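## Task

Lot numbers are printed on the shelf edge beneath each spot, and several spots may carry the same number. Bring one cardboard box from lot 451 and one from lot 434 onto the desk so that nothing sticks out over any desk edge. Every other cardboard box must stay on the shelf it started on. A lot with no box anywhere in the storeroom is simply skipped. The robot must not tip over or be left leaning, or the task fails.

## Robot and tools

ROBOT. A simulated Hello Robot Stretch 3 with a single arm. It has a two-wheel base, a lift that slides up and down a mast, and a telescoping arm that reaches out to the robot's RIGHT side. It has a wrist with yaw, pitch and roll joints and a two-finger gripper. The base cannot move sideways. To shift the gripper forward or back, you drive the base. The base is 0.33 m long and 0.34 m wide with a rounded back. It pivots about a point midway between the wheels, 0.05 m behind the front edge. With the arm pulled in and the wrist folded, a turn sweeps a 0.28 m radius. An unfolded, level gripper reaches beyond that circle.

FRAMES. The base frame has its origin on the floor between the wheels, with x forward, y left and z up, in metres. hand_pose is reported in this frame, at the point where the closed fingertips meet. The odometry frame is the base frame as it was when the scene began. base_odometry counts wheel rotation only, so slip looks like travel. Heading is in radians, left positive, from -3.142 to 3.142.

TOOL move. Every argument is optional. If no action is given, the call just reports state and images. An action uses "base", "joints" or both, and may add "speeds", "pace" and "contact_limits". Alternatively it is {"servos": "reboot"} on its own, which re-enables servos that shut off so they hold where they are.
- base: an object with exactly one key. translate_m is a relative drive in metres from the current spot, forward positive, -3 to 3. rotate_rad is a relative turn in place in radians, left positive, -6.4 to 6.4.
- joints: an object of absolute targets keyed by joint name. Units and ranges: lift_m 0 to 1.1 m; arm_m 0 to 0.52 m extension; wrist_yaw_rad -1.345 to 4.42 (0 is along the arm, positive swings toward the front, 3.0 is folded over the base); wrist_pitch_rad -1.57 to 0.451 (0 is level, negative tips the fingertips down); wrist_roll_rad -2.911 to 2.918 (0 puts the fingers side by side and level); gripper_m -0.089 to 0.179 (larger is wider; the actual fingertip gap is roughly 0.007 m smaller near closed and 0.025 m smaller fully open); head_pan_rad -3.953 to 1.73 (0 faces forward, positive is left, -1.57 faces along the arm); head_tilt_rad -1.53 to 0.419 (negative looks down).
- speeds: caps on top speed, keyed by joint name or translate_m/rotate_rad, no higher than the max pace. pace: "default" or "max". For example, translate_m runs at 0.12 or 0.30 m/s and lift_m at 0.11 or 0.15 m/s. The base is limited to 0.10 m/s and 0.63 rad/s unless lift_m is under 0.30, arm_m is under 0.03 and wrist_yaw_rad is over 2.54.
- contact_limits: motor-effort thresholds in percent (1 to 100) that end a motion. Only set one for a motion that the same action commands. Use a number for arm_m (negative when retracting), translate_m or rotate_rad. For lift_m use an object with "down" and/or "up", given as extra push beyond free motion; values below about 12 may trigger with nothing in the way.
- cameras: a list drawn from head_camera, nav_camera, wrist_camera, all. Omitted means all; [] means none. blocking: true (the default) waits until everything is at rest. With false the call returns at once, and a later move only overrides the joints or base it names.
A call is stopped after about 14 s (time_out). If a call is refused, or an uncommanded stop occurs, the rest of that reply's move, wait and finished_scene calls are skipped.

OTHER TOOLS. wait(seconds 0 to 10) just observes. stop brakes every running motion. zoom_image(camera, region [x0,y0,x1,y1] in pixels, at most 504 by 504) enlarges part of the latest image. finished_scene(scene) ends the scene for good, so the items must already be resting correctly without the robot.

RESULTS. joint_positions and motor_effort are reported, the effort as a percentage with the last action's peak in brackets. base_status and joint_status each read done, moving, off_target, stopped, contact_stop, time_out or torque_fault. on_its_own lists uncommanded behaviour, such as slack joints or unusual effort at rest, and 'held at' there is a target, not a reading. lidar_m gives 12 distances for 30-degree sectors, counter-clockwise from straight ahead, measured at 0.17 m height; it misses tabletops and clear objects. wrist_depth_mm and head_depth_mm are 7x7 grids in mm, '-' meaning no reading. turned_by_wheels and turned_by_imu report turn since the last result; trust the IMU if they differ by more than 0.15. base_tilt is in degrees. A 'move' line summarises the outcome and 'pictures' gives the image order. The head_camera image comes rotated; turn it 90 degrees clockwise to view it upright. Rotate nav_camera 90 degrees counter-clockwise. Intrinsics and extrinsics are listed in camera_calibration and are slightly inexact.

GRIPPING. To grip, command gripper_m below the item's width. To release, command at least 0.05 above it. The reading alone does not show whether something is held. A hard squeeze can ease off, so send the command again.

AVOID. Before folding or unfolding the wrist, put the lift between 0.32 and 0.95, pitch at -0.4 and roll near 0. When yaw is below -0.4, keep pitch at -0.5 or lower. Pushing on something solid with the gripper above about 0.45 m, or driving while snagged, can tip the robot; if base_tilt shows a lean, back off. The wrist, head and an unlimited base push without stopping. Sustained strain causes torque_fault, which needs a reboot. Do not drop items, let go of moving items, slam or strike anything, or knock things off shelves. Motions keep running while you think.

Each tool is called after "Call:" by a JSON object that holds its "api" and its "payload".

## Session

Call:
{"api": "move", "payload": {"joints": {"head_pan_rad":-1.57,"head_tilt_rad":-0.35}, "pace": "max", "cameras": ["nav_camera","head_camera"]}}

Call:
{"api": "move", "payload": {"joints": {"head_pan_rad":0,"head_tilt_rad":-0.4}, "pace": "max", "cameras": ["nav_camera","head_camera"]}}

Call:
{"api": "move", "payload": {"joints": {"head_pan_rad":1.5,"head_tilt_rad":-0.4}, "pace": "max", "cameras": ["nav_camera","head_camera"]}}

Call:
{"api": "move", "payload": {"joints": {"head_pan_rad":-3.14,"head_tilt_rad":-0.4}, "pace": "max", "cameras": ["nav_camera","head_camera"]}}

Scene clock: 2.07 s.
move: done
base_odometry: x=+0.000 y=+0.000 heading=+0.000
turned_by_wheels: +0.000
turned_by_imu: +0.000
base_tilt: forward=-0.4 right=-1.1
lidar_m: 0.72 0.72 0.85 1.53 2.66 1.25 1.01 1.11 1.81 1.62 1.39 0.83
head_depth_mm: 1677 1810 1838 2005 2419 1907 1487 / 1843 2039 2108 2228 2214 1896 1477 / 1860 1964 2063 2192 2235 1897 1482 / 1816 1907 2009 2151 2216 1876 1462 / 1392 1473 1565 1701 1852 1819 1454 / 1713 1782 1910 2027 2071 1839 1451 / 1696 1759 1861 1971 2054 1764 1457
base_status: not commanded
joint_positions: lift_m=+0.374 arm_m=+0.001 wrist_yaw_rad=+3.009 wrist_pitch_rad=-0.462 wrist_roll_rad=+0.000 gripper_m=+0.037 head_pan_rad=-1.578 head_tilt_rad=-0.352
joint_status: all done
measured_speeds: translate_m=+0.000 rotate_rad=+0.000 lift_m=+0.000 arm_m=+0.000 wrist_yaw_rad=+0.000 wrist_pitch_rad=+0.000 wrist_roll_rad=+0.000 head_pan_rad=+0.024 head_tilt_rad=+0.000
motor_effort: left_wheel=-0.7(1.0) right_wheel=+0.1(1.2) lift_m=+23.0(24.1) arm_m=-6.2(6.5) wrist_yaw_rad=-0.3(2.1) wrist_pitch_rad=+1.9(2.1) wrist_roll_rad=-0.3(0.3) gripper_m=+0.5(0.8) head_pan_rad=+3.6(5.1) head_tilt_rad=-1.1(8.1)
hand_pose: x=+0.0076 y=+0.0712 z=+0.3774 quat_wxyz=(+0.207, +0.697, +0.116, +0.676) (m; base frame)
wrist_depth_mm: - 138 - - - 869 - / - 150 - - - 977 - / - 168 921 - - 951 - / 835 762 203 813 808 799 758 / 694 675 211 663 660 668 669 / 605 600 126 570 128 582 576 / 531 540 285 350 506 514 515
pictures: head_camera (sideways), nav_camera (sideways)
camera_calibration:
head_camera: T_world_to_cam=[[-0.0441049, 0.295551, -0.954308, 1.25776], [0.997177, -0.0450738, -0.0600456, 0.0717248], [-0.0607608, -0.954263, -0.292729, 0.336983], [0, 0, 0, 1]] pos_world=[0.00442643, -0.0469286, 1.30324]
nav_camera: T_world_to_cam=[[0.0146589, -0.320407, 0.947167, -1.18973], [-0.999888, -0.00764594, 0.0128884, 0.0395306], [0.00311246, -0.947249, -0.320483, 0.370354], [0, 0, 0, 1]] pos_world=[0.0558135, -0.0300772, 1.24505]

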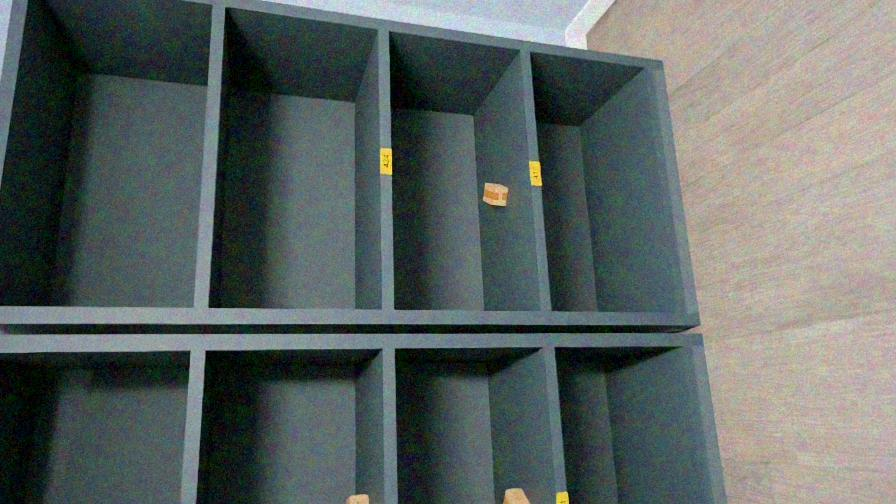

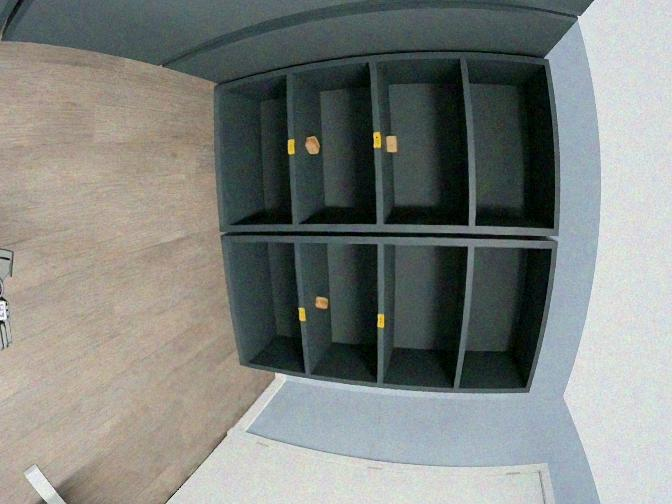

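Scene clock: 4.13 s.
move: done
base_odometry: x=+0.000 y=+0.000 heading=+0.000
turned_by_wheels: +0.000
turned_by_imu: +0.000
base_tilt: forward=-0.4 right=-1.4
lidar_m: 0.72 0.73 0.85 1.53 2.66 1.25 1.01 1.11 1.82 1.63 1.39 0.83
head_depth_mm: 651 698 751 813 889 978 1087 / 633 678 730 787 860 942 1043 / 625 664 709 765 828 909 1000 / 603 648 695 751 810 884 973 / 589 626 670 719 778 844 926 / 576 611 652 699 752 817 892 / 563 598 636 681 732 792 862
base_status: not commanded
joint_positions: lift_m=+0.374 arm_m=+0.001 wrist_yaw_rad=+3.009 wrist_pitch_rad=-0.462 wrist_roll_rad=+0.000 gripper_m=+0.037 head_pan_rad=+0.008 head_tilt_rad=-0.400
joint_status: all done
measured_speeds: translate_m=+0.000 rotate_rad=+0.000 lift_m=+0.000 arm_m=+0.000 wrist_yaw_rad=+0.000 wrist_pitch_rad=+0.000 wrist_roll_rad=+0.000 head_pan_rad=-0.024 head_tilt_rad=+0.000
motor_effort: left_wheel=+0.1(0.8) right_wheel=-0.2(1.1) lift_m=+24.0(24.4) arm_m=-9.7(10.1) wrist_yaw_rad=-0.1(1.5) wrist_pitch_rad=+1.9(2.0) wrist_roll_rad=+0.1(0.3) gripper_m=+0.8(0.9) head_pan_rad=-2.9(4.6) head_tilt_rad=-4.4(6.8)
hand_pose: x=+0.0076 y=+0.0712 z=+0.3774 quat_wxyz=(+0.207, +0.697, +0.116, +0.676) (m; base frame)
wrist_depth_mm: - 139 - - - 870 - / - 150 - - - 970 - / - 167 914 - - 936 - / 833 775 204 817 802 799 768 / 700 682 212 663 651 667 670 / 598 595 126 573 129 582 582 / 528 533 287 352 500 510 511
pictures: head_camera (sideways), nav_camera (sideways)
camera_calibration:
head_camera: T_world_to_cam=[[-0.339832, -0.0490928, -0.939204, 1.23988], [0.0265954, 0.997736, -0.0617754, 0.0798984], [0.94011, -0.0459718, -0.337757, 0.389407], [0, 0, 0, 1]] pos_world=[0.0531411, -0.000946568, 1.30096]
nav_camera: T_world_to_cam=[[0.364717, 0.020039, 0.930903, -1.17068], [0.0238649, -0.999641, 0.0121688, 0.0341676], [0.930813, 0.0177777, -0.365064, 0.422704], [0, 0, 0, 1]] pos_world=[0.0326946, 0.0501, 1.24369]

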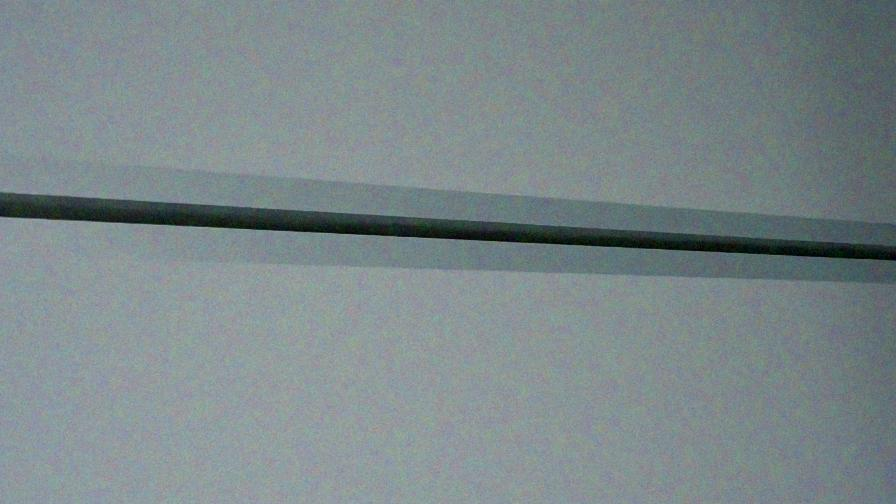

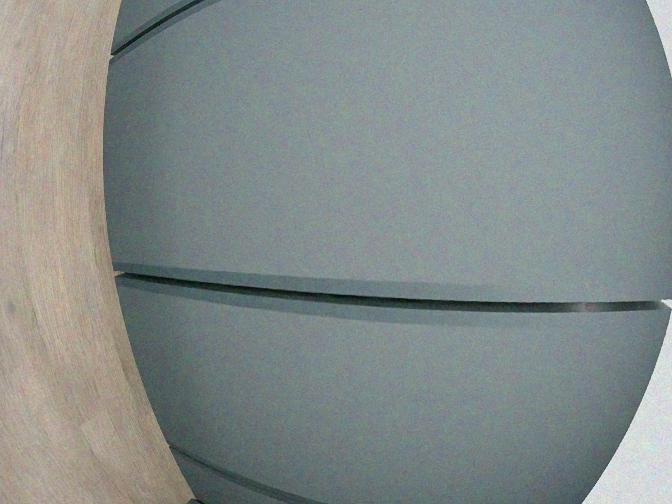

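Scene clock: 5.13 s.
move: done
base_odometry: x=+0.000 y=+0.000 heading=+0.000
turned_by_wheels: +0.000
turned_by_imu: +0.000
base_tilt: forward=-0.2 right=-1.2
lidar_m: 0.72 0.73 0.85 1.52 2.66 1.26 1.01 1.11 1.81 1.63 1.39 0.83
head_depth_mm: 1102 1117 1141 1163 1184 1214 1237 / 1325 1356 1389 1424 1456 1498 1399 / 2399 2534 2689 2834 1890 1736 1413 / 2314 2485 2675 2833 2402 1776 1407 / 2286 2428 2576 2772 2387 1754 1392 / 2217 2337 2496 2643 2382 1765 1396 / 2145 2297 2423 2591 2367 1748 1385
base_status: not commanded
joint_positions: lift_m=+0.374 arm_m=+0.001 wrist_yaw_rad=+3.009 wrist_pitch_rad=-0.462 wrist_roll_rad=+0.000 gripper_m=+0.037 head_pan_rad=+1.539 head_tilt_rad=-0.400
joint_status: all done
measured_speeds: translate_m=+0.000 rotate_rad=+0.000 lift_m=+0.000 arm_m=+0.000 wrist_yaw_rad=+0.000 wrist_pitch_rad=+0.000 wrist_roll_rad=+0.000 head_pan_rad=-0.024 head_tilt_rad=+0.000
motor_effort: left_wheel=+0.1(0.7) right_wheel=+0.3(1.1) lift_m=+24.0(24.3) arm_m=-10.9(11.3) wrist_yaw_rad=+0.9(1.5) wrist_pitch_rad=+1.9(2.1) wrist_roll_rad=-0.2(0.3) gripper_m=+0.5(1.1) head_pan_rad=-3.4(7.1) head_tilt_rad=-3.8(6.4)
hand_pose: x=+0.0076 y=+0.0712 z=+0.3774 quat_wxyz=(+0.207, +0.697, +0.116, +0.676) (m; base frame)
wrist_depth_mm: - 139 - - - 858 - / - 150 - - - 977 - / - 167 939 - - 944 - / 833 767 204 802 797 800 765 / 690 675 211 660 653 672 660 / 599 597 126 574 129 584 579 / 530 545 288 354 501 512 510
pictures: head_camera (sideways), nav_camera (sideways)
camera_calibration:
head_camera: T_world_to_cam=[[0.0356235, -0.341816, -0.939091, 1.23736], [-0.995905, 0.0659927, -0.0617991, 0.0861684], [0.0830971, 0.937447, -0.338065, 0.395016], [0, 0, 0, 1]] pos_world=[0.0089118, 0.0469565, 1.30086]
nav_camera: T_world_to_cam=[[-0.00563649, 0.365618, 0.930748, -1.16826], [0.999803, -0.0156561, 0.0122048, 0.0281449], [0.0190342, 0.930633, -0.365458, 0.428714], [0, 0, 0, 1]] pos_world=[-0.0428845, 0.0286022, 1.24369]

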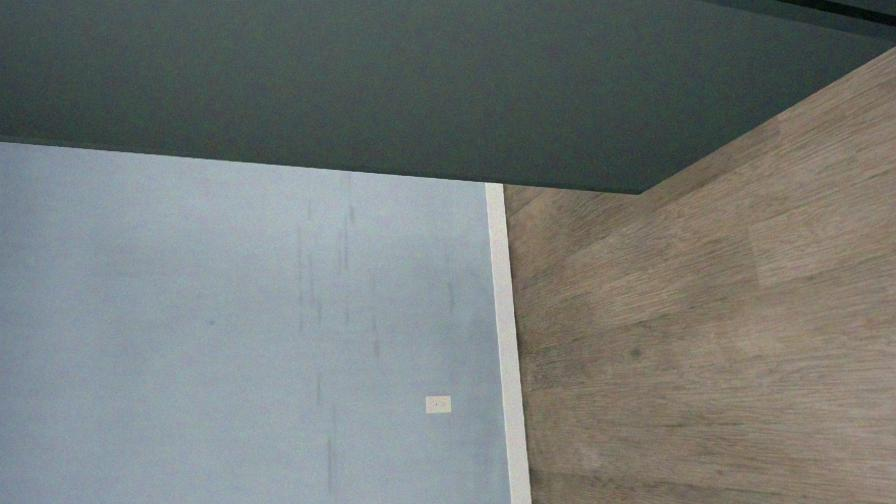

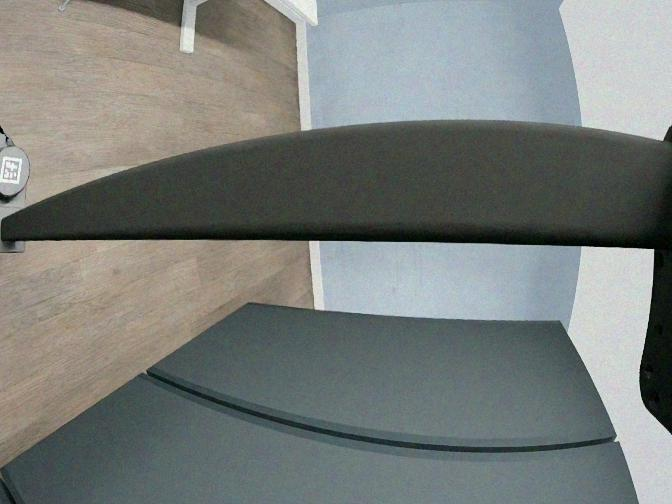

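Scene clock: 8.30 s.
move: done
base_odometry: x=+0.000 y=+0.000 heading=+0.000
turned_by_wheels: +0.000
turned_by_imu: +0.000
base_tilt: forward=-0.3 right=-1.2
lidar_m: 0.73 0.73 0.85 1.53 2.66 1.26 1.01 1.11 1.81 1.63 1.39 0.83
head_depth_mm: 1482 1579 1698 1770 1178 1811 1422 / 1436 1533 1658 1714 1105 1668 1426 / 1399 1495 1597 1677 1095 1658 1372 / 1362 1447 1557 1613 1089 1634 1414 / 1333 1417 1508 1570 1077 1696 1401 / 1294 1377 1466 1540 1068 1337 1366 / 1272 1339 1424 1490 1068 1629 1388
base_status: not commanded
joint_positions: lift_m=+0.374 arm_m=+0.001 wrist_yaw_rad=+3.009 wrist_pitch_rad=-0.462 wrist_roll_rad=+0.000 gripper_m=+0.037 head_pan_rad=-3.148 head_tilt_rad=-0.400
joint_status: all done
measured_speeds: translate_m=+0.000 rotate_rad=+0.000 lift_m=+0.000 arm_m=+0.000 wrist_yaw_rad=+0.000 wrist_pitch_rad=+0.000 wrist_roll_rad=+0.000 head_pan_rad=+0.024 head_tilt_rad=+0.000
motor_effort: left_wheel=-0.4(0.8) right_wheel=+0.7(1.1) lift_m=+24.4(24.9) arm_m=-13.0(13.7) wrist_yaw_rad=+0.7(1.6) wrist_pitch_rad=+1.9(2.0) wrist_roll_rad=+0.0(0.3) gripper_m=+0.4(1.1) head_pan_rad=+3.6(5.3) head_tilt_rad=-2.3(7.8)
hand_pose: x=+0.0076 y=+0.0712 z=+0.3774 quat_wxyz=(+0.207, +0.697, +0.116, +0.676) (m; base frame)
wrist_depth_mm: - 139 - - - 874 - / - 151 - - - 969 - / - 167 923 - - 930 - / 826 769 203 806 815 803 760 / 689 675 212 658 652 668 665 / 597 598 126 576 128 581 575 / 529 533 287 355 502 510 507
pictures: head_camera (sideways), nav_camera (sideways)
camera_calibration:
head_camera: T_world_to_cam=[[0.340857, 0.0440017, -0.939085, 1.23547], [-0.0415272, -0.997224, -0.0617989, 0.0803621], [-0.939198, 0.0600621, -0.338084, 0.401336], [0, 0, 0, 1]] pos_world=[-0.0408464, 0.00167126, 1.30086]
nav_camera: T_world_to_cam=[[-0.365377, -0.0145959, 0.930745, -1.16605], [-0.00888349, 0.999886, 0.0121928, 0.0343592], [-0.930817, -0.00381329, -0.365465, 0.434546], [0, 0, 0, 1]] pos_world=[-0.0212598, -0.0497178, 1.24369]

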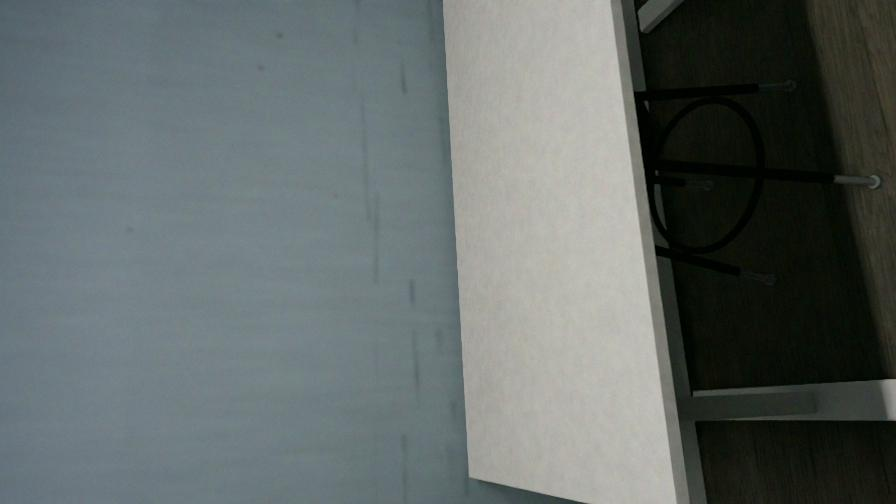

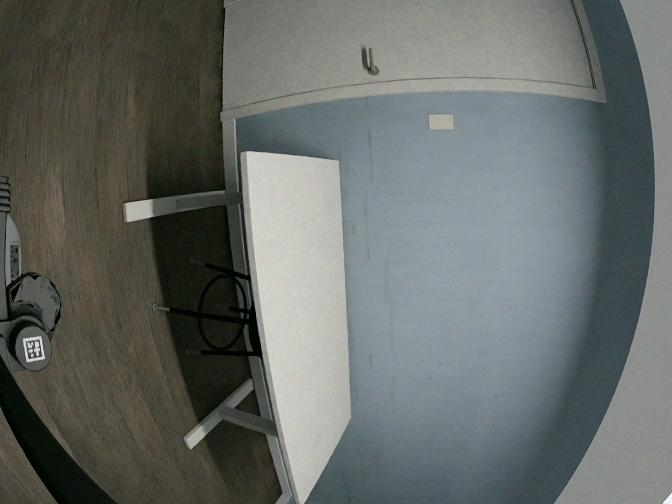

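Call:
{"api": "move", "payload": {"joints": {"head_pan_rad":-1.3,"head_tilt_rad":-0.35}, "pace": "max", "cameras": ["head_camera"]}}

Call:
{"api": "zoom_image", "payload": {"camera": "head_camera", "region": [345, 50, 425, 110]}}

Call:
{"api": "zoom_image", "payload": {"camera": "head_camera", "region": [500, 50, 580, 110]}}

Call:
{"api": "zoom_image", "payload": {"camera": "head_camera", "region": [345, 290, 445, 370]}}

Call:
{"api": "zoom_image", "payload": {"camera": "head_camera", "region": [500, 290, 600, 370]}}

Scene clock: 28.00 s.
move: done
base_odometry: x=+0.000 y=+0.000 heading=+0.000
turned_by_wheels: +0.000
turned_by_imu: +0.000
base_tilt: forward=-0.2 right=-1.2
lidar_m: 0.72 0.73 0.85 1.53 2.65 1.25 1.01 1.11 1.81 1.63 1.39 0.82
head_depth_mm: 1755 1819 1947 2074 2158 1825 1491 / 1388 1479 1904 2072 2129 1856 1481 / 1697 1800 1910 1775 1780 1823 1475 / 1770 1848 1955 2072 2120 1851 1467 / 1780 1864 1956 2088 2207 1863 1453 / 1789 1848 1966 2093 2184 1864 1444 / 1638 1669 1698 1773 1805 1803 1451
base_status: not commanded
joint_positions: lift_m=+0.374 arm_m=+0.001 wrist_yaw_rad=+3.009 wrist_pitch_rad=-0.462 wrist_roll_rad=+0.000 gripper_m=+0.037 head_pan_rad=-1.292 head_tilt_rad=-0.350
joint_status: all done
measured_speeds: translate_m=+0.000 rotate_rad=+0.000 lift_m=+0.000 arm_m=+0.000 wrist_yaw_rad=+0.000 wrist_pitch_rad=+0.000 wrist_roll_rad=+0.000 head_pan_rad=-0.024 head_tilt_rad=+0.000
motor_effort: left_wheel=-0.4(0.8) right_wheel=-0.1(1.2) lift_m=+25.4(25.9) arm_m=-12.7(13.6) wrist_yaw_rad=-0.3(1.5) wrist_pitch_rad=+2.0(2.0) wrist_roll_rad=-0.1(0.4) gripper_m=+0.6(1.0) head_pan_rad=-2.7(5.8) head_tilt_rad=+5.1(8.0)
hand_pose: x=+0.0076 y=+0.0712 z=+0.3774 quat_wxyz=(+0.207, +0.697, +0.116, +0.676) (m; base frame)
wrist_depth_mm: - 138 - - - 860 - / - 150 - - - 983 - / - 168 915 - - 946 - / 837 767 204 808 817 791 755 / 698 675 212 663 656 670 675 / 595 597 126 575 129 573 569 / 530 535 288 355 503 513 511
pictures: head_camera (sideways)
camera_calibration:
head_camera: T_world_to_cam=[[-0.125184, 0.26913, -0.954934, 1.25909], [0.969345, 0.238286, -0.0599165, 0.0717594], [0.211422, -0.933161, -0.290709, 0.33265], [0, 0, 0, 1]] pos_world=[0.0177279, -0.0455413, 1.30335]

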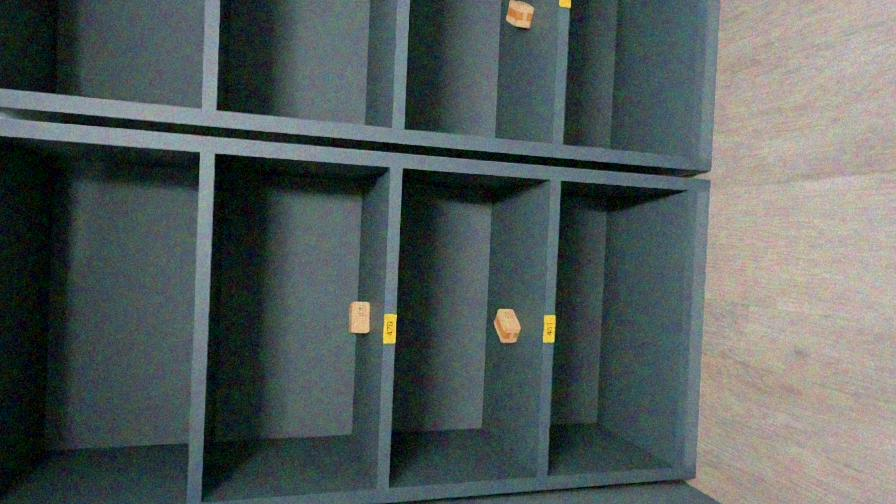

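Scaled by 6.300 from the camera's 896x504 image, which has a finer 1280x720 frame.

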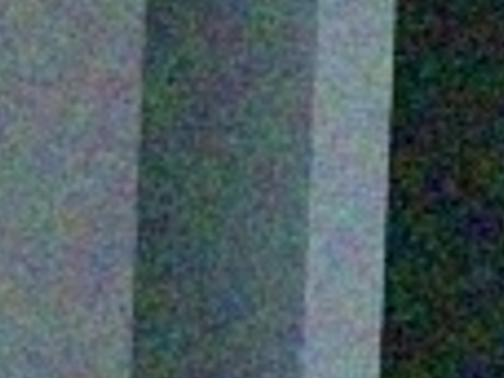

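Scaled by 6.300 from the camera's 896x504 image, which has a finer 1280x720 frame.

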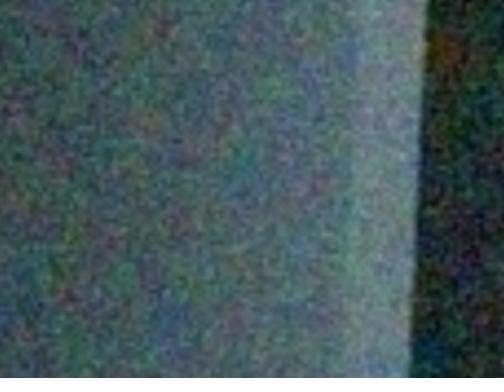

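Scaled by 5.040 from the camera's 896x504 image, which has a finer 1280x720 frame.

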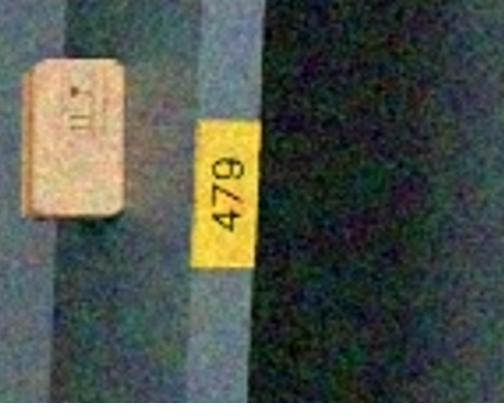

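Scaled by 5.040 from the camera's 896x504 image, which has a finer 1280x720 frame.

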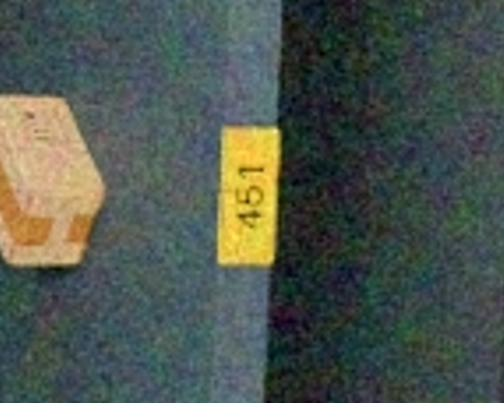

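Call:
{"api": "move", "payload": {"joints": {"head_pan_rad":-1.65,"head_tilt_rad":-0.35}, "pace": "max", "cameras": ["head_camera"]}}

Call:
{"api": "zoom_image", "payload": {"camera": "head_camera", "region": [355, 160, 455, 240]}}

Call:
{"api": "zoom_image", "payload": {"camera": "head_camera", "region": [475, 170, 575, 250]}}

Scene clock: 40.27 s.
move: done
base_odometry: x=+0.000 y=+0.000 heading=+0.000
turned_by_wheels: +0.000
turned_by_imu: +0.000
base_tilt: forward=-0.2 right=-1.2
lidar_m: 0.72 0.72 0.85 1.53 2.66 1.26 1.01 1.12 1.81 1.62 1.39 0.83
head_depth_mm: 2066 2191 2266 2335 2365 1909 1493 / 1807 1891 1919 2052 2191 1907 1482 / 1841 2035 2147 2260 2331 1892 1467 / 1852 1963 2066 2192 2216 1893 1471 / 1773 1894 1995 2100 2202 1877 1457 / 1465 1455 1553 1673 1783 1798 1461 / 1692 1766 1855 1963 2079 1766 1448
base_status: not commanded
joint_positions: lift_m=+0.374 arm_m=+0.001 wrist_yaw_rad=+3.009 wrist_pitch_rad=-0.462 wrist_roll_rad=+0.000 gripper_m=+0.037 head_pan_rad=-1.662 head_tilt_rad=-0.350
joint_status: all done
measured_speeds: all 0
motor_effort: left_wheel=-0.5(0.8) right_wheel=+0.5(0.7) lift_m=+25.8(26.4) arm_m=-12.5(13.1) wrist_yaw_rad=-0.3(1.3) wrist_pitch_rad=+2.0(2.0) wrist_roll_rad=-0.1(0.3) gripper_m=+0.6(0.8) head_pan_rad=-1.0(4.0) head_tilt_rad=+5.3(7.2)
hand_pose: x=+0.0076 y=+0.0712 z=+0.3774 quat_wxyz=(+0.207, +0.697, +0.116, +0.676) (m; base frame)
wrist_depth_mm: - 138 - - - 860 - / - 151 - - - 971 - / - 167 918 - - 944 - / 830 771 203 824 807 791 762 / 694 676 212 660 655 673 670 / 600 596 126 572 129 578 577 / 525 537 287 352 503 515 509
pictures: head_camera (sideways)
camera_calibration:
head_camera: T_world_to_cam=[[-0.0193932, 0.295796, -0.955054, 1.25858], [0.989887, -0.128581, -0.0599243, 0.0716354], [-0.140528, -0.946558, -0.290311, 0.334269], [0, 0, 0, 1]] pos_world=[0.000471013, -0.0466674, 1.30335]

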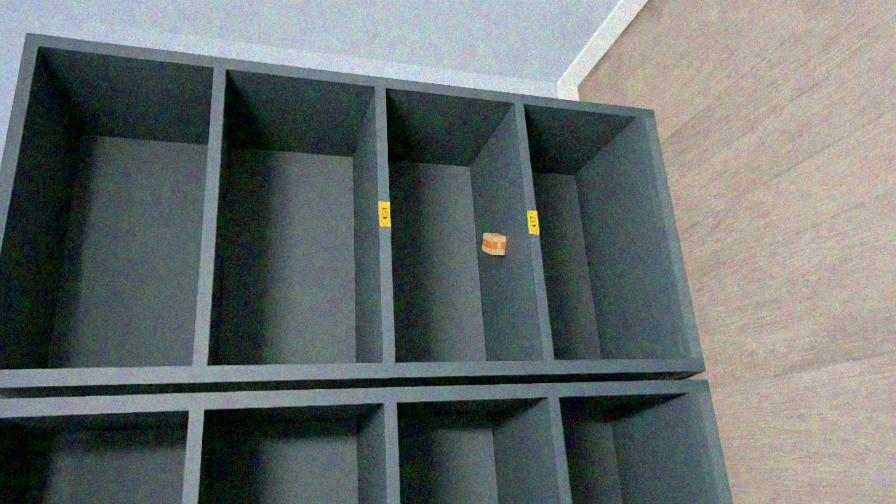

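Scaled by 5.040 from the camera's 896x504 image, which has a finer 1280x720 frame.

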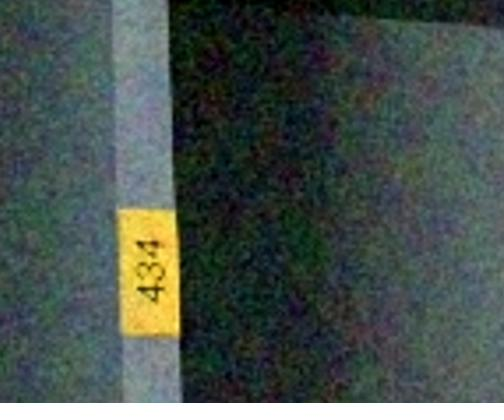

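Scaled by 5.040 from the camera's 896x504 image, which has a finer 1280x720 frame.

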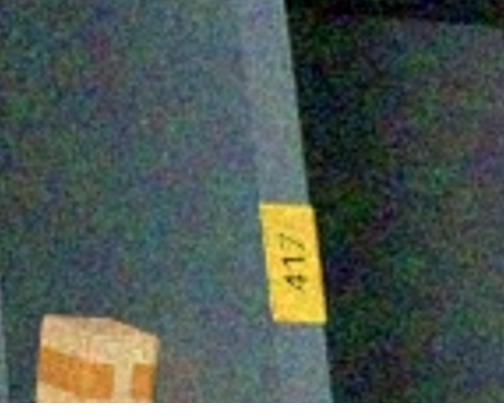

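Call:
{"api": "move", "payload": {"base": {"rotate_rad":-1.11}, "joints": {"lift_m":0.28}, "pace": "max", "cameras": []}}

Call:
{"api": "move", "payload": {"base": {"translate_m":1.005}, "pace": "max", "cameras": []}}

Call:
{"api": "move", "payload": {"base": {"rotate_rad":1.346}, "joints": {"lift_m":0.6,"head_pan_rad":-1.57,"head_tilt_rad":-0.5}, "pace": "max", "cameras": ["head_camera"]}}

Call:
{"api": "move", "payload": {"joints": {"wrist_yaw_rad":0,"wrist_pitch_rad":-0.4,"gripper_m":0.179}, "pace": "max", "cameras": ["wrist_camera"]}}

Scene clock: 116.43 s.
move: done
base_odometry: x=+0.000 y=+0.000 heading=-1.110
turned_by_wheels: -1.110
turned_by_imu: -1.088
base_tilt: forward=-0.2 right=-1.2
lidar_m: 1.51 0.85 0.72 0.72 0.83 1.40 2.66 1.26 1.01 1.11 1.76 1.63
head_depth_mm: 1287 1363 1424 1506 1226 943 1442 / 1308 1373 1452 1544 1212 944 1477 / 1321 1390 1476 1568 1201 976 1388 / 1344 1415 1507 1594 1637 1662 1459 / 1364 1437 1522 1624 1715 1781 1457 / 1377 1443 1532 1628 1749 1813 1464 / 1389 1478 1561 1661 1777 1846 1453
base_status: done
joint_positions: lift_m=+0.280 arm_m=+0.001 wrist_yaw_rad=+3.009 wrist_pitch_rad=-0.463 wrist_roll_rad=+0.000 gripper_m=+0.037 head_pan_rad=-1.650 head_tilt_rad=-0.350
joint_status: all done
measured_speeds: all 0
motor_effort: left_wheel=+6.4(15.0) right_wheel=-8.5(14.4) lift_m=+30.3(31.3) arm_m=-12.6(13.4) wrist_yaw_rad=+0.6(1.6) wrist_pitch_rad=+2.1(2.2) wrist_roll_rad=+0.0(0.3) gripper_m=+0.1(1.0) head_pan_rad=+3.3(4.2) head_tilt_rad=+5.0(5.5)
hand_pose: x=+0.0076 y=+0.0711 z=+0.2828 quat_wxyz=(+0.208, +0.697, +0.117, +0.676) (m; base frame)
wrist_depth_mm: - 138 - - - - - / - 151 162 - - - - / 851 167 209 783 771 757 746 / 686 632 204 663 659 643 640 / 564 556 211 534 532 545 545 / 487 296 126 285 128 475 472 / 261 267 248 258 401 414 413
pictures: none
No camera images: "cameras" was empty.

Scene clock: 121.13 s.
move: done
base_odometry: x=+0.447 y=-0.900 heading=-1.110
turned_by_wheels: +0.000
turned_by_imu: +0.000
base_tilt: forward=-0.4 right=-1.2
lidar_m: 0.87 0.57 0.49 0.49 0.56 0.95 3.59 1.64 1.78 1.49 0.77 0.80
head_depth_mm: 1464 1548 1634 1734 1830 1910 1492 / 1483 1568 1648 1743 1875 1911 1487 / 1510 1592 1684 1800 1904 1887 1477 / 1540 1609 1712 1819 1937 1881 1462 / 1570 1667 1776 1857 1971 1856 1458 / 1602 1690 1796 1896 2031 1855 1466 / 1242 1310 1375 1451 1521 1626 1417
base_status: done
joint_positions: lift_m=+0.280 arm_m=+0.001 wrist_yaw_rad=+3.009 wrist_pitch_rad=-0.463 wrist_roll_rad=+0.000 gripper_m=+0.037 head_pan_rad=-1.650 head_tilt_rad=-0.350
joint_status: not commanded
measured_speeds: all 0
motor_effort: left_wheel=+4.3(15.9) right_wheel=+1.0(11.0) lift_m=+27.4(31.0) arm_m=-11.3(12.9) wrist_yaw_rad=+0.4(1.7) wrist_pitch_rad=+2.1(2.2) wrist_roll_rad=-0.3(0.3) gripper_m=+0.5(1.0) head_pan_rad=+2.2(3.6) head_tilt_rad=+4.4(5.2)
hand_pose: x=+0.0076 y=+0.0711 z=+0.2827 quat_wxyz=(+0.208, +0.697, +0.117, +0.676) (m; base frame)
wrist_depth_mm: - 138 - - - - 451 / - 151 162 - - 504 - / - 166 176 - - 556 - / 676 620 197 641 623 614 - / 562 557 211 533 528 550 542 / 486 297 126 284 128 474 469 / 262 266 246 258 400 417 416
pictures: none
No camera images: "cameras" was empty.

Scene clock: 124.07 s.
move: done
base_odometry: x=+0.447 y=-0.900 heading=+0.236
turned_by_wheels: +1.346
turned_by_imu: +1.323
base_tilt: forward=-0.3 right=-1.2
lidar_m: 0.49 0.51 0.69 1.92 1.81 1.65 1.78 1.50 0.77 1.10 0.69 0.51
head_depth_mm: 826 978 1033 790 1109 967 1070 / 857 976 1049 780 1235 959 1239 / 886 978 1052 774 1235 953 1243 / 901 975 1035 760 1229 949 1231 / 906 977 1039 753 1223 942 1224 / 904 974 1039 792 1208 939 1212 / 904 974 1036 787 1154 934 1181
base_status: done
joint_positions: lift_m=+0.600 arm_m=+0.001 wrist_yaw_rad=+3.009 wrist_pitch_rad=-0.463 wrist_roll_rad=+0.000 gripper_m=+0.037 head_pan_rad=-1.568 head_tilt_rad=-0.500
joint_status: all done
measured_speeds: all 0
motor_effort: left_wheel=-7.0(14.9) right_wheel=+8.0(12.8) lift_m=+28.0(33.9) arm_m=-12.5(13.6) wrist_yaw_rad=-0.6(1.9) wrist_pitch_rad=+2.2(2.3) wrist_roll_rad=+0.2(0.4) gripper_m=+0.1(1.1) head_pan_rad=+0.8(4.7) head_tilt_rad=-4.1(7.8)
hand_pose: x=+0.0076 y=+0.0710 z=+0.6026 quat_wxyz=(+0.208, +0.697, +0.117, +0.676) (m; base frame)
wrist_depth_mm: - 139 - - - - - / - 150 - - - - - / - 167 - - - - - / - - 203 - - - - / - - 212 941 938 942 - / 872 863 126 824 129 833 - / 760 757 288 749 732 736 -
pictures: head_camera (sideways)
camera_calibration:
head_camera: T_world_to_cam=[[-0.047295, 0.432555, -0.900366, 1.18739], [0.997547, -0.0261145, -0.0649458, 0.0781279], [-0.0516053, -0.901229, -0.430259, 0.515872], [0, 0, 0, 1]] pos_world=[0.00484285, -0.0466506, 1.29611]

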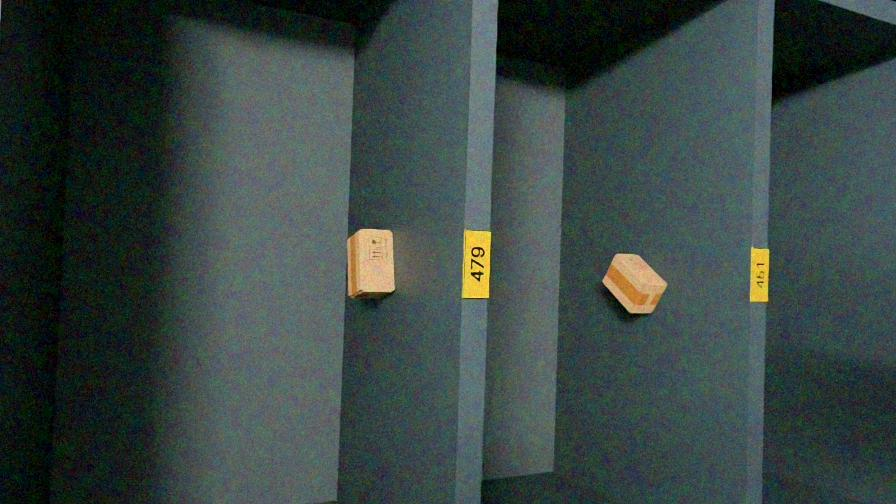

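Scene clock: 126.03 s.
move: done
base_odometry: x=+0.447 y=-0.900 heading=+0.236
turned_by_wheels: +0.000
turned_by_imu: +0.000
base_tilt: forward=-0.4 right=-1.3
lidar_m: 0.49 0.51 0.69 1.93 1.81 1.64 1.78 1.50 0.77 1.10 0.69 0.50
head_depth_mm: 830 974 1035 791 1109 967 1070 / 855 979 1049 783 1232 964 1244 / 884 977 1050 769 1235 955 1238 / 902 979 1036 761 1230 949 1225 / 902 976 1037 755 1224 944 1222 / 904 972 1039 789 1214 937 1218 / 905 974 1035 785 1155 933 1184
base_status: not commanded
joint_positions: lift_m=+0.600 arm_m=+0.001 wrist_yaw_rad=+0.003 wrist_pitch_rad=-0.420 wrist_roll_rad=+0.000 gripper_m=+0.179 head_pan_rad=-1.568 head_tilt_rad=-0.500
joint_status: all done
measured_speeds: all 0
motor_effort: left_wheel=-6.9(7.5) right_wheel=+7.1(8.1) lift_m=+23.4(28.0) arm_m=-10.0(12.5) wrist_yaw_rad=-2.8(8.4) wrist_pitch_rad=+3.4(6.1) wrist_roll_rad=+0.0(0.3) gripper_m=+0.6(84.5) head_pan_rad=-1.6(1.6) head_tilt_rad=-2.9(4.5)
hand_pose: x=-0.0208 y=-0.3697 z=+0.6122 quat_wxyz=(+0.692, +0.149, -0.691, -0.147) (m; base frame)
wrist_depth_mm: - - - - - - - / - - - 572 - - 562 / - - - - - - - / - - - - - 982 - / - 143 - - - 897 - / - 126 - - - - - / - 736 742 - - - 105
pictures: wrist_camera
camera_calibration:
wrist_camera: T_world_to_cam=[[-0.998878, -0.0398843, -0.0255314, -0.0132957], [-0.00249999, 0.582796, -0.812615, 0.745429], [0.0472902, -0.811639, -0.582241, 0.22355], [0, 0, 0, 1]] pos_world=[-0.021989, -0.253521, 0.735568]

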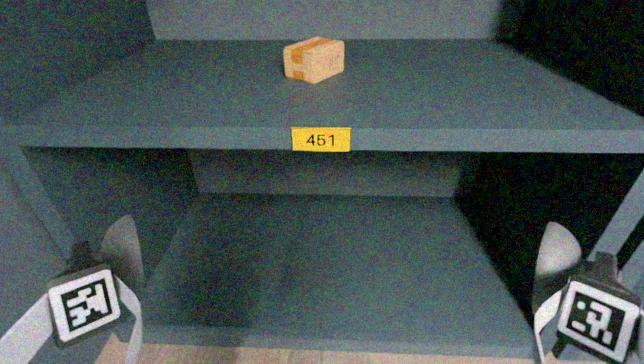

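Call:
{"api": "move", "payload": {"joints": {"lift_m":0.52,"wrist_pitch_rad":-0.2}, "base": {"translate_m":0.042}, "cameras": []}}

Call:
{"api": "move", "payload": {"joints": {"arm_m":0.33,"lift_m":0.505}, "cameras": ["wrist_camera"]}}

Scene clock: 140.70 s.
move: done
base_odometry: x=+0.488 y=-0.890 heading=+0.236
turned_by_wheels: +0.000
turned_by_imu: +0.000
base_tilt: forward=-0.4 right=-1.2
lidar_m: 0.45 0.46 0.64 1.76 1.85 1.67 1.82 1.53 0.79 1.10 0.63 0.46
head_depth_mm: 831 979 1049 791 1153 962 1167 / 857 977 1049 779 1241 961 1241 / 887 976 1049 769 1238 955 1237 / 904 977 1038 762 1230 951 1227 / 904 972 1036 755 1224 940 1224 / 900 974 1039 792 1216 939 1219 / 904 971 1022 785 1109 935 1152
base_status: done
joint_positions: lift_m=+0.520 arm_m=+0.001 wrist_yaw_rad=+0.003 wrist_pitch_rad=-0.222 wrist_roll_rad=+0.000 gripper_m=+0.179 head_pan_rad=-1.570 head_tilt_rad=-0.500
joint_status: all done
measured_speeds: all 0
motor_effort: left_wheel=+1.2(7.2) right_wheel=+10.8(13.4) lift_m=+22.8(26.1) arm_m=-7.2(8.5) wrist_yaw_rad=-3.2(4.8) wrist_pitch_rad=+3.5(5.8) wrist_roll_rad=-0.1(0.3) gripper_m=+0.5(1.0) head_pan_rad=-2.7(4.0) head_tilt_rad=-2.3(2.9)
hand_pose: x=-0.0208 y=-0.3902 z=+0.5789 quat_wxyz=(+0.703, +0.080, -0.702, -0.077) (m; base frame)
wrist_depth_mm: - 789 - - - - - / - - - - - - - / - - - - - - - / - - - - - - - / - 142 - - - 944 - / - 126 - - - - - / - - - - - - 105
pictures: none
No camera images: "cameras" was empty.

Scene clock: 144.33 s.
move: done
base_odometry: x=+0.488 y=-0.890 heading=+0.236
turned_by_wheels: +0.000
turned_by_imu: +0.000
base_tilt: forward=-0.2 right=-1.2
lidar_m: 0.45 0.46 0.64 1.76 1.84 1.68 1.82 1.54 0.79 1.10 0.63 0.46
head_depth_mm: 830 980 1053 790 1150 967 1165 / 859 978 1050 778 1236 962 1241 / 889 978 1048 771 1233 954 619 / 903 978 1043 762 1227 949 648 / 905 978 1034 753 1220 941 1224 / 905 972 1040 790 1211 941 1217 / 900 968 1022 784 1114 931 1149
base_status: not commanded
joint_positions: lift_m=+0.505 arm_m=+0.330 wrist_yaw_rad=+0.003 wrist_pitch_rad=-0.221 wrist_roll_rad=+0.000 gripper_m=+0.179 head_pan_rad=-1.570 head_tilt_rad=-0.500
joint_status: all done
measured_speeds: all 0
motor_effort: left_wheel=+0.6(1.4) right_wheel=+10.1(11.5) lift_m=+25.6(28.0) arm_m=+12.7(14.7) wrist_yaw_rad=-2.6(4.6) wrist_pitch_rad=+3.5(3.6) wrist_roll_rad=+0.1(0.3) gripper_m=+0.7(1.0) head_pan_rad=-2.8(3.7) head_tilt_rad=-1.2(3.0)
hand_pose: x=-0.0208 y=-0.7197 z=+0.5640 quat_wxyz=(+0.703, +0.079, -0.702, -0.077) (m; base frame)
wrist_depth_mm: 494 - - - - - - / 519 - - - - - - / - - - 264 - - - / 292 310 307 264 291 304 302 / 233 221 231 230 229 229 229 / 123 172 185 184 185 184 183 / 146 150 160 154 159 154 107
pictures: wrist_camera
camera_calibration:
wrist_camera: T_world_to_cam=[[-0.99887, -0.0440873, -0.0177732, -0.0358326], [-0.0019018, 0.410663, -0.911785, 0.842212], [0.0474969, -0.910721, -0.410282, -0.256875], [0, 0, 0, 1]] pos_world=[-0.0219896, -0.581386, 0.661889]

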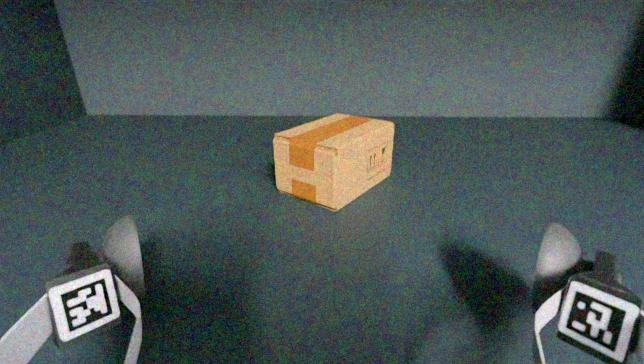

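Call:
{"api": "move", "payload": {"joints": {"wrist_yaw_rad":-0.39,"lift_m":0.51}, "base": {"translate_m":0.09}, "cameras": ["wrist_camera"]}}

Call:
{"api": "move", "payload": {"joints": {"arm_m":0.483}, "contact_limits": {"arm_m":35}, "cameras": ["wrist_camera"]}}

Scene clock: 178.23 s.
move: done
base_odometry: x=+0.575 y=-0.869 heading=+0.236
turned_by_wheels: +0.000
turned_by_imu: +0.000
base_tilt: forward=-0.2 right=-1.2
lidar_m: 0.36 0.37 0.51 1.41 1.90 1.76 1.90 1.56 0.85 1.10 0.51 0.37
head_depth_mm: 836 982 1055 789 1242 967 1247 / 866 976 1055 779 1242 959 1242 / 894 975 1041 767 1238 953 613 / 902 969 1039 760 1228 918 628 / 902 977 1038 752 1217 941 1226 / 901 972 1032 790 1159 940 1211 / 770 840 855 771 891 878 1010
base_status: done
joint_positions: lift_m=+0.510 arm_m=+0.330 wrist_yaw_rad=-0.387 wrist_pitch_rad=-0.221 wrist_roll_rad=+0.000 gripper_m=+0.179 head_pan_rad=-1.570 head_tilt_rad=-0.500
joint_status: all done
measured_speeds: all 0
motor_effort: left_wheel=+5.9(7.4) right_wheel=+3.9(12.6) lift_m=+30.7(34.1) arm_m=+8.9(11.5) wrist_yaw_rad=-3.0(6.1) wrist_pitch_rad=+3.4(3.6) wrist_roll_rad=+0.0(0.3) gripper_m=+0.5(0.9) head_pan_rad=-2.8(3.2) head_tilt_rad=+0.0(1.2)
hand_pose: x=-0.1138 y=-0.7016 z=+0.5690 quat_wxyz=(+0.675, -0.058, -0.704, -0.212) (m; base frame)
wrist_depth_mm: - - - - - 586 - / - - - - - 622 - / - - 269 296 - - - / 302 299 265 298 295 297 294 / 241 229 240 239 239 238 249 / 123 179 193 192 191 190 189 / 151 155 160 160 160 161 105
pictures: wrist_camera
camera_calibration:
wrist_camera: T_world_to_cam=[[-0.940681, 0.338825, -0.0177845, 0.147445], [0.154311, 0.380556, -0.911792, 0.835916], [-0.30217, -0.86045, -0.410267, -0.238418], [0, 0, 0, 1]] pos_world=[-0.062335, -0.573218, 0.666989]

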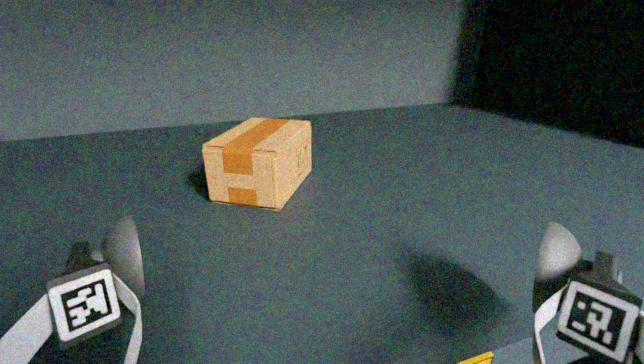

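Scene clock: 180.60 s.
move: done
base_odometry: x=+0.575 y=-0.869 heading=+0.236
turned_by_wheels: +0.000
turned_by_imu: +0.000
base_tilt: forward=-0.3 right=-1.2
lidar_m: 0.36 0.37 0.51 1.40 1.90 1.75 1.91 1.55 0.85 1.10 0.51 0.37
head_depth_mm: 838 976 1054 788 1241 966 1244 / 865 977 1044 777 1243 960 1244 / 896 976 1036 768 1234 790 631 / 901 975 1041 760 1226 774 1228 / 901 976 1036 750 1221 942 1222 / 897 972 1036 789 1165 935 1208 / 774 841 849 766 888 878 1008
base_status: not commanded
joint_positions: lift_m=+0.510 arm_m=+0.483 wrist_yaw_rad=-0.387 wrist_pitch_rad=-0.221 wrist_roll_rad=+0.000 gripper_m=+0.179 head_pan_rad=-1.570 head_tilt_rad=-0.500
joint_status: all done
measured_speeds: all 0
motor_effort: left_wheel=+5.9(6.2) right_wheel=+3.8(5.1) lift_m=+30.0(30.9) arm_m=+13.1(15.2) wrist_yaw_rad=-3.3(4.5) wrist_pitch_rad=+3.5(3.6) wrist_roll_rad=+0.0(0.3) gripper_m=+0.7(1.1) head_pan_rad=-2.5(3.0) head_tilt_rad=+2.0(2.0)
contact_limits: arm_m 35 (drawing in: default 31, maximum 55; extending or still: default 40, maximum 69)
hand_pose: x=-0.1138 y=-0.8545 z=+0.5690 quat_wxyz=(+0.675, -0.058, -0.704, -0.212) (m; base frame)
wrist_depth_mm: 295 314 334 - - - 464 / 310 329 - - - - - / 322 336 - - - - - / 320 300 300 184 295 295 294 / 240 228 228 147 227 237 248 / 123 177 131 123 190 190 189 / 150 155 144 130 159 158 107
pictures: wrist_camera
camera_calibration:
wrist_camera: T_world_to_cam=[[-0.940643, 0.338935, -0.017733, 0.19924], [0.154319, 0.380575, -0.911783, 0.894165], [-0.302286, -0.860399, -0.410289, -0.370052], [0, 0, 0, 1]] pos_world=[-0.0624349, -0.726218, 0.666989]

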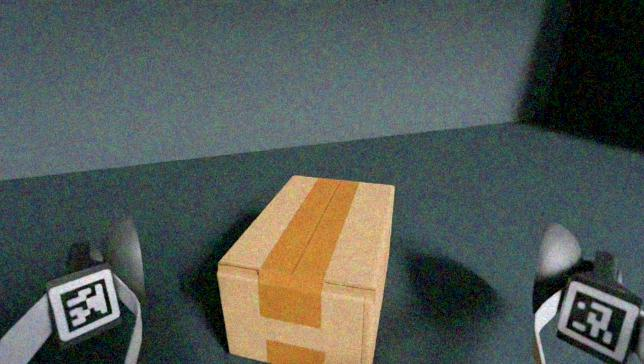

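Call:
{"api": "move", "payload": {"joints": {"gripper_m":0.02}, "cameras": ["wrist_camera"]}}

Call:
{"api": "move", "payload": {"joints": {"lift_m":0.57}, "cameras": ["wrist_camera"]}}

Scene clock: 188.17 s.
move: done
base_odometry: x=+0.575 y=-0.869 heading=+0.236
turned_by_wheels: +0.000
turned_by_imu: +0.000
base_tilt: forward=-0.3 right=-1.3
lidar_m: 0.36 0.37 0.51 1.41 1.90 1.75 1.91 1.56 0.85 1.10 0.50 0.37
head_depth_mm: 840 976 1053 786 1241 967 1248 / 864 976 1051 778 1246 963 1237 / 894 978 1038 767 1238 787 630 / 901 972 1038 757 1228 776 1226 / 901 972 1031 752 1222 938 1219 / 902 974 1036 790 1163 933 1209 / 771 836 852 766 893 876 1014
base_status: not commanded
joint_positions: lift_m=+0.510 arm_m=+0.483 wrist_yaw_rad=-0.387 wrist_pitch_rad=-0.221 wrist_roll_rad=+0.000 gripper_m=+0.021 head_pan_rad=-1.570 head_tilt_rad=-0.500
joint_status: all done
measured_speeds: all 0
motor_effort: left_wheel=+5.5(6.2) right_wheel=+4.6(4.7) lift_m=+28.5(29.0) arm_m=+4.7(8.6) wrist_yaw_rad=-3.4(4.6) wrist_pitch_rad=+3.5(3.6) wrist_roll_rad=+0.2(0.3) gripper_m=-16.7(88.3) head_pan_rad=-1.9(2.9) head_tilt_rad=+2.9(3.3)
contact_limits: arm_m 35 (drawing in: default 31, maximum 55; extending or still: default 40, maximum 69)
hand_pose: x=-0.1138 y=-0.8545 z=+0.5690 quat_wxyz=(+0.675, -0.058, -0.704, -0.212) (m; base frame)
wrist_depth_mm: 297 313 332 - - - 464 / 307 327 - - - - - / 322 336 - - - - - / 321 301 299 183 279 297 293 / 240 239 159 147 148 236 236 / 192 192 129 130 126 190 189 / 160 150 154 142 149 153 158
pictures: wrist_camera
camera_calibration:
wrist_camera: T_world_to_cam=[[-0.940643, 0.338935, -0.017733, 0.19924], [0.154319, 0.380575, -0.911783, 0.894165], [-0.302286, -0.860399, -0.410289, -0.370052], [0, 0, 0, 1]] pos_world=[-0.0624349, -0.726218, 0.666989]

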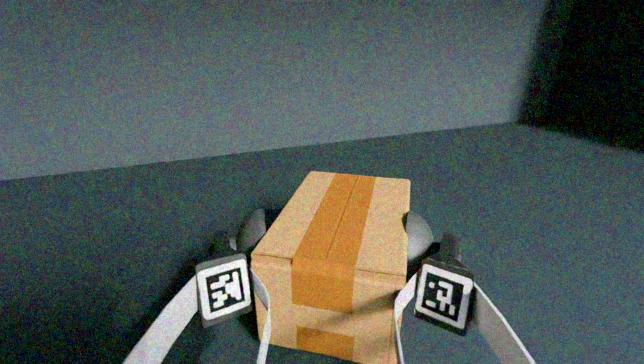

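Scene clock: 189.53 s.
move: done
base_odometry: x=+0.575 y=-0.869 heading=+0.236
turned_by_wheels: +0.000
turned_by_imu: +0.000
base_tilt: forward=-0.3 right=-1.3
lidar_m: 0.36 0.37 0.51 1.41 1.90 1.75 1.91 1.56 0.85 1.10 0.51 0.37
head_depth_mm: 836 980 1046 787 1241 970 1243 / 867 977 1052 776 1245 960 1240 / 896 978 1036 764 1235 711 580 / 901 977 1034 759 1229 761 1233 / 901 973 1033 753 1218 943 1219 / 901 975 1033 791 1165 934 1218 / 773 837 854 767 888 876 1010
base_status: not commanded
joint_positions: lift_m=+0.570 arm_m=+0.483 wrist_yaw_rad=-0.387 wrist_pitch_rad=-0.224 wrist_roll_rad=+0.000 gripper_m=+0.021 head_pan_rad=-1.570 head_tilt_rad=-0.500
joint_status: all done
measured_speeds: all 0
motor_effort: left_wheel=+5.9(6.2) right_wheel=+3.4(4.9) lift_m=+30.2(33.8) arm_m=+3.1(5.6) wrist_yaw_rad=-2.8(4.5) wrist_pitch_rad=+4.1(4.2) wrist_roll_rad=+0.0(0.3) gripper_m=-16.5(16.9) head_pan_rad=-1.9(2.5) head_tilt_rad=+2.9(3.7)
contact_limits: arm_m 35 (drawing in: default 31, maximum 55; extending or still: default 40, maximum 69)
hand_pose: x=-0.1138 y=-0.8543 z=+0.6282 quat_wxyz=(+0.675, -0.057, -0.704, -0.213) (m; base frame)
wrist_depth_mm: 295 312 336 - - - 467 / 310 329 - - - - - / 321 336 - - - 522 - / 337 - - 191 - - - / 331 328 151 148 146 312 326 / 279 277 130 132 126 275 273 / 239 101 224 141 138 216 230
pictures: wrist_camera
camera_calibration:
wrist_camera: T_world_to_cam=[[-0.940581, 0.339096, -0.0179154, 0.20055], [0.155525, 0.383293, -0.910439, 0.949583], [-0.301859, -0.859128, -0.413256, -0.342495], [0, 0, 0, 1]] pos_world=[-0.0624362, -0.726221, 0.726592]

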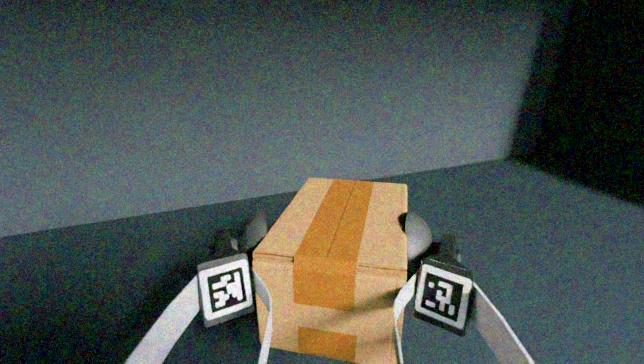

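Call:
{"api": "move", "payload": {"joints": {"arm_m":0.0}, "speeds": {"arm_m":0.25}, "cameras": ["wrist_camera"]}}

Call:
{"api": "move", "payload": {"base": {"rotate_rad":-1.168}, "joints": {"lift_m":0.85,"wrist_yaw_rad":0}, "cameras": []}}

Call:
{"api": "move", "payload": {"base": {"translate_m":-1.445}, "pace": "max", "cameras": []}}

Call:
{"api": "move", "payload": {"base": {"rotate_rad":-0.403}, "cameras": ["head_camera","wrist_camera"]}}

Scene clock: 227.33 s.
move: done
base_odometry: x=+0.575 y=-0.869 heading=+0.236
turned_by_wheels: +0.000
turned_by_imu: +0.000
base_tilt: forward=-0.3 right=-1.1
lidar_m: 0.36 0.37 0.51 1.41 1.90 1.75 1.91 1.56 0.85 1.10 0.51 0.37
head_depth_mm: 834 980 1052 789 1237 965 1247 / 857 981 1052 780 1239 962 1241 / 887 979 1035 771 1242 953 1237 / 897 976 1036 762 1233 948 1231 / 902 973 1039 753 1227 941 1219 / 904 976 1036 789 1163 936 1213 / 769 835 854 767 891 879 1007
base_status: not commanded
joint_positions: lift_m=+0.570 arm_m=+0.001 wrist_yaw_rad=-0.387 wrist_pitch_rad=-0.225 wrist_roll_rad=+0.000 gripper_m=+0.021 head_pan_rad=-1.570 head_tilt_rad=-0.500
joint_status: all done
measured_speeds: all 0
motor_effort: left_wheel=+6.4(6.4) right_wheel=+3.5(4.8) lift_m=+31.2(31.7) arm_m=-13.1(15.1) wrist_yaw_rad=-1.7(4.8) wrist_pitch_rad=+4.1(4.3) wrist_roll_rad=-0.1(0.3) gripper_m=-16.2(17.0) head_pan_rad=-1.6(2.3) head_tilt_rad=+3.5(5.1)
hand_pose: x=-0.1138 y=-0.3718 z=+0.6281 quat_wxyz=(+0.675, -0.057, -0.704, -0.213) (m; base frame)
wrist_depth_mm: - - - - - - - / - - - - 919 - - / - - - - - 585 - / - - - 191 - 606 - / - - 149 149 146 676 - / - - 130 132 126 711 - / - 101 - 141 132 752 880
pictures: wrist_camera
camera_calibration:
wrist_camera: T_world_to_cam=[[-0.94057, 0.339128, -0.0178945, 0.0369631], [0.155614, 0.383562, -0.91031, 0.764661], [-0.301848, -0.858995, -0.41354, 0.0721874], [0, 0, 0, 1]] pos_world=[-0.0624362, -0.243822, 0.726593]

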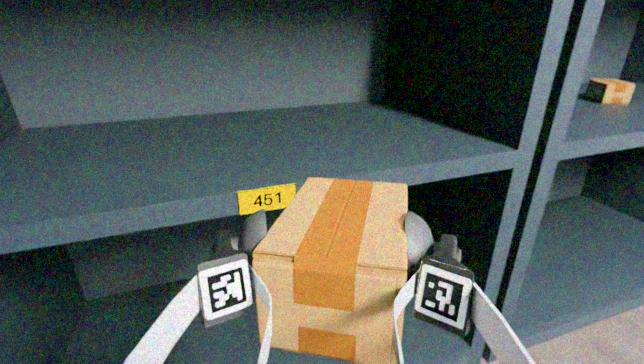

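Scene clock: 230.70 s.
move: done
base_odometry: x=+0.575 y=-0.869 heading=-0.932
turned_by_wheels: -1.168
turned_by_imu: -1.150
base_tilt: forward=-0.3 right=-1.2
lidar_m: 0.57 0.38 0.36 0.36 0.46 1.00 2.64 1.76 1.91 1.61 0.85 1.10
head_depth_mm: 1546 1646 1766 1903 2014 1626 1319 / 1601 1727 1853 1991 2086 1630 1321 / 1679 1810 1936 2134 2090 1520 286 / 1381 1505 1980 2162 1943 468 282 / 1364 1520 1571 1723 1864 1550 1300 / 1389 1566 1350 1715 1388 1487 1291 / 1310 1440 1186 1546 1155 1101 1180
base_status: done
joint_positions: lift_m=+0.850 arm_m=+0.001 wrist_yaw_rad=-0.002 wrist_pitch_rad=-0.225 wrist_roll_rad=+0.000 gripper_m=+0.021 head_pan_rad=-1.570 head_tilt_rad=-0.500
joint_status: all done
measured_speeds: all 0
motor_effort: left_wheel=+7.6(13.0) right_wheel=-10.9(13.5) lift_m=+28.8(34.4) arm_m=-11.4(13.9) wrist_yaw_rad=+2.1(6.0) wrist_pitch_rad=+4.2(4.3) wrist_roll_rad=+0.1(0.4) gripper_m=-16.3(16.9) head_pan_rad=-0.7(2.2) head_tilt_rad=+3.1(4.2)
hand_pose: x=-0.0221 y=-0.3900 z=+0.9081 quat_wxyz=(+0.703, +0.079, -0.702, -0.081) (m; base frame)
wrist_depth_mm: - - - - - - - / - - - - - - - / - - - - - - - / - - - 206 - - - / - - 149 149 148 - - / - - 130 132 126 - - / - 101 - 141 135 - -
pictures: none
No camera images: "cameras" was empty.

Scene clock: 245.70 s.
move: time_out
base_odometry: x=-0.261 y=+0.256 heading=-0.932
turned_by_wheels: +0.000
turned_by_imu: +0.000
base_tilt: forward=-0.4 right=-1.3
lidar_m: 1.47 0.99 0.92 0.93 1.18 2.35 2.19 0.93 0.73 0.96 1.73 1.92
head_depth_mm: 1095 1162 1260 1308 952 734 1330 / 1137 1221 1316 1359 949 777 1313 / 1188 1273 1385 1348 941 746 286 / 1238 1325 1436 1517 936 468 282 / 1274 1382 1503 1655 925 1496 1290 / 1331 1448 1583 1755 1882 1582 1289 / 1390 1525 1680 1858 1963 1568 1286
base_status: translate_m time_out (by the wheels' count: -1.4016 of -1.4450)
joint_positions: lift_m=+0.850 arm_m=+0.001 wrist_yaw_rad=-0.002 wrist_pitch_rad=-0.225 wrist_roll_rad=+0.000 gripper_m=+0.021 head_pan_rad=-1.570 head_tilt_rad=-0.500
joint_status: not commanded
measured_speeds: all 0
motor_effort: left_wheel=-0.6(10.1) right_wheel=-0.3(15.2) lift_m=+24.9(29.3) arm_m=-1.8(12.3) wrist_yaw_rad=+1.5(3.2) wrist_pitch_rad=+4.2(4.3) wrist_roll_rad=-0.1(0.6) gripper_m=-16.1(16.9) head_pan_rad=-0.3(2.1) head_tilt_rad=+0.1(3.6)
hand_pose: x=-0.0221 y=-0.3900 z=+0.9081 quat_wxyz=(+0.703, +0.079, -0.702, -0.081) (m; base frame)
wrist_depth_mm: - - - - - - - / - - - - - - - / - - - - - - - / - - - 191 - - - / - - 154 149 146 - - / - - 129 132 126 - - / - 110 - 141 136 120 -
pictures: none
No camera images: "cameras" was empty.

not run: a stop that you did not command came earlier in this reply.


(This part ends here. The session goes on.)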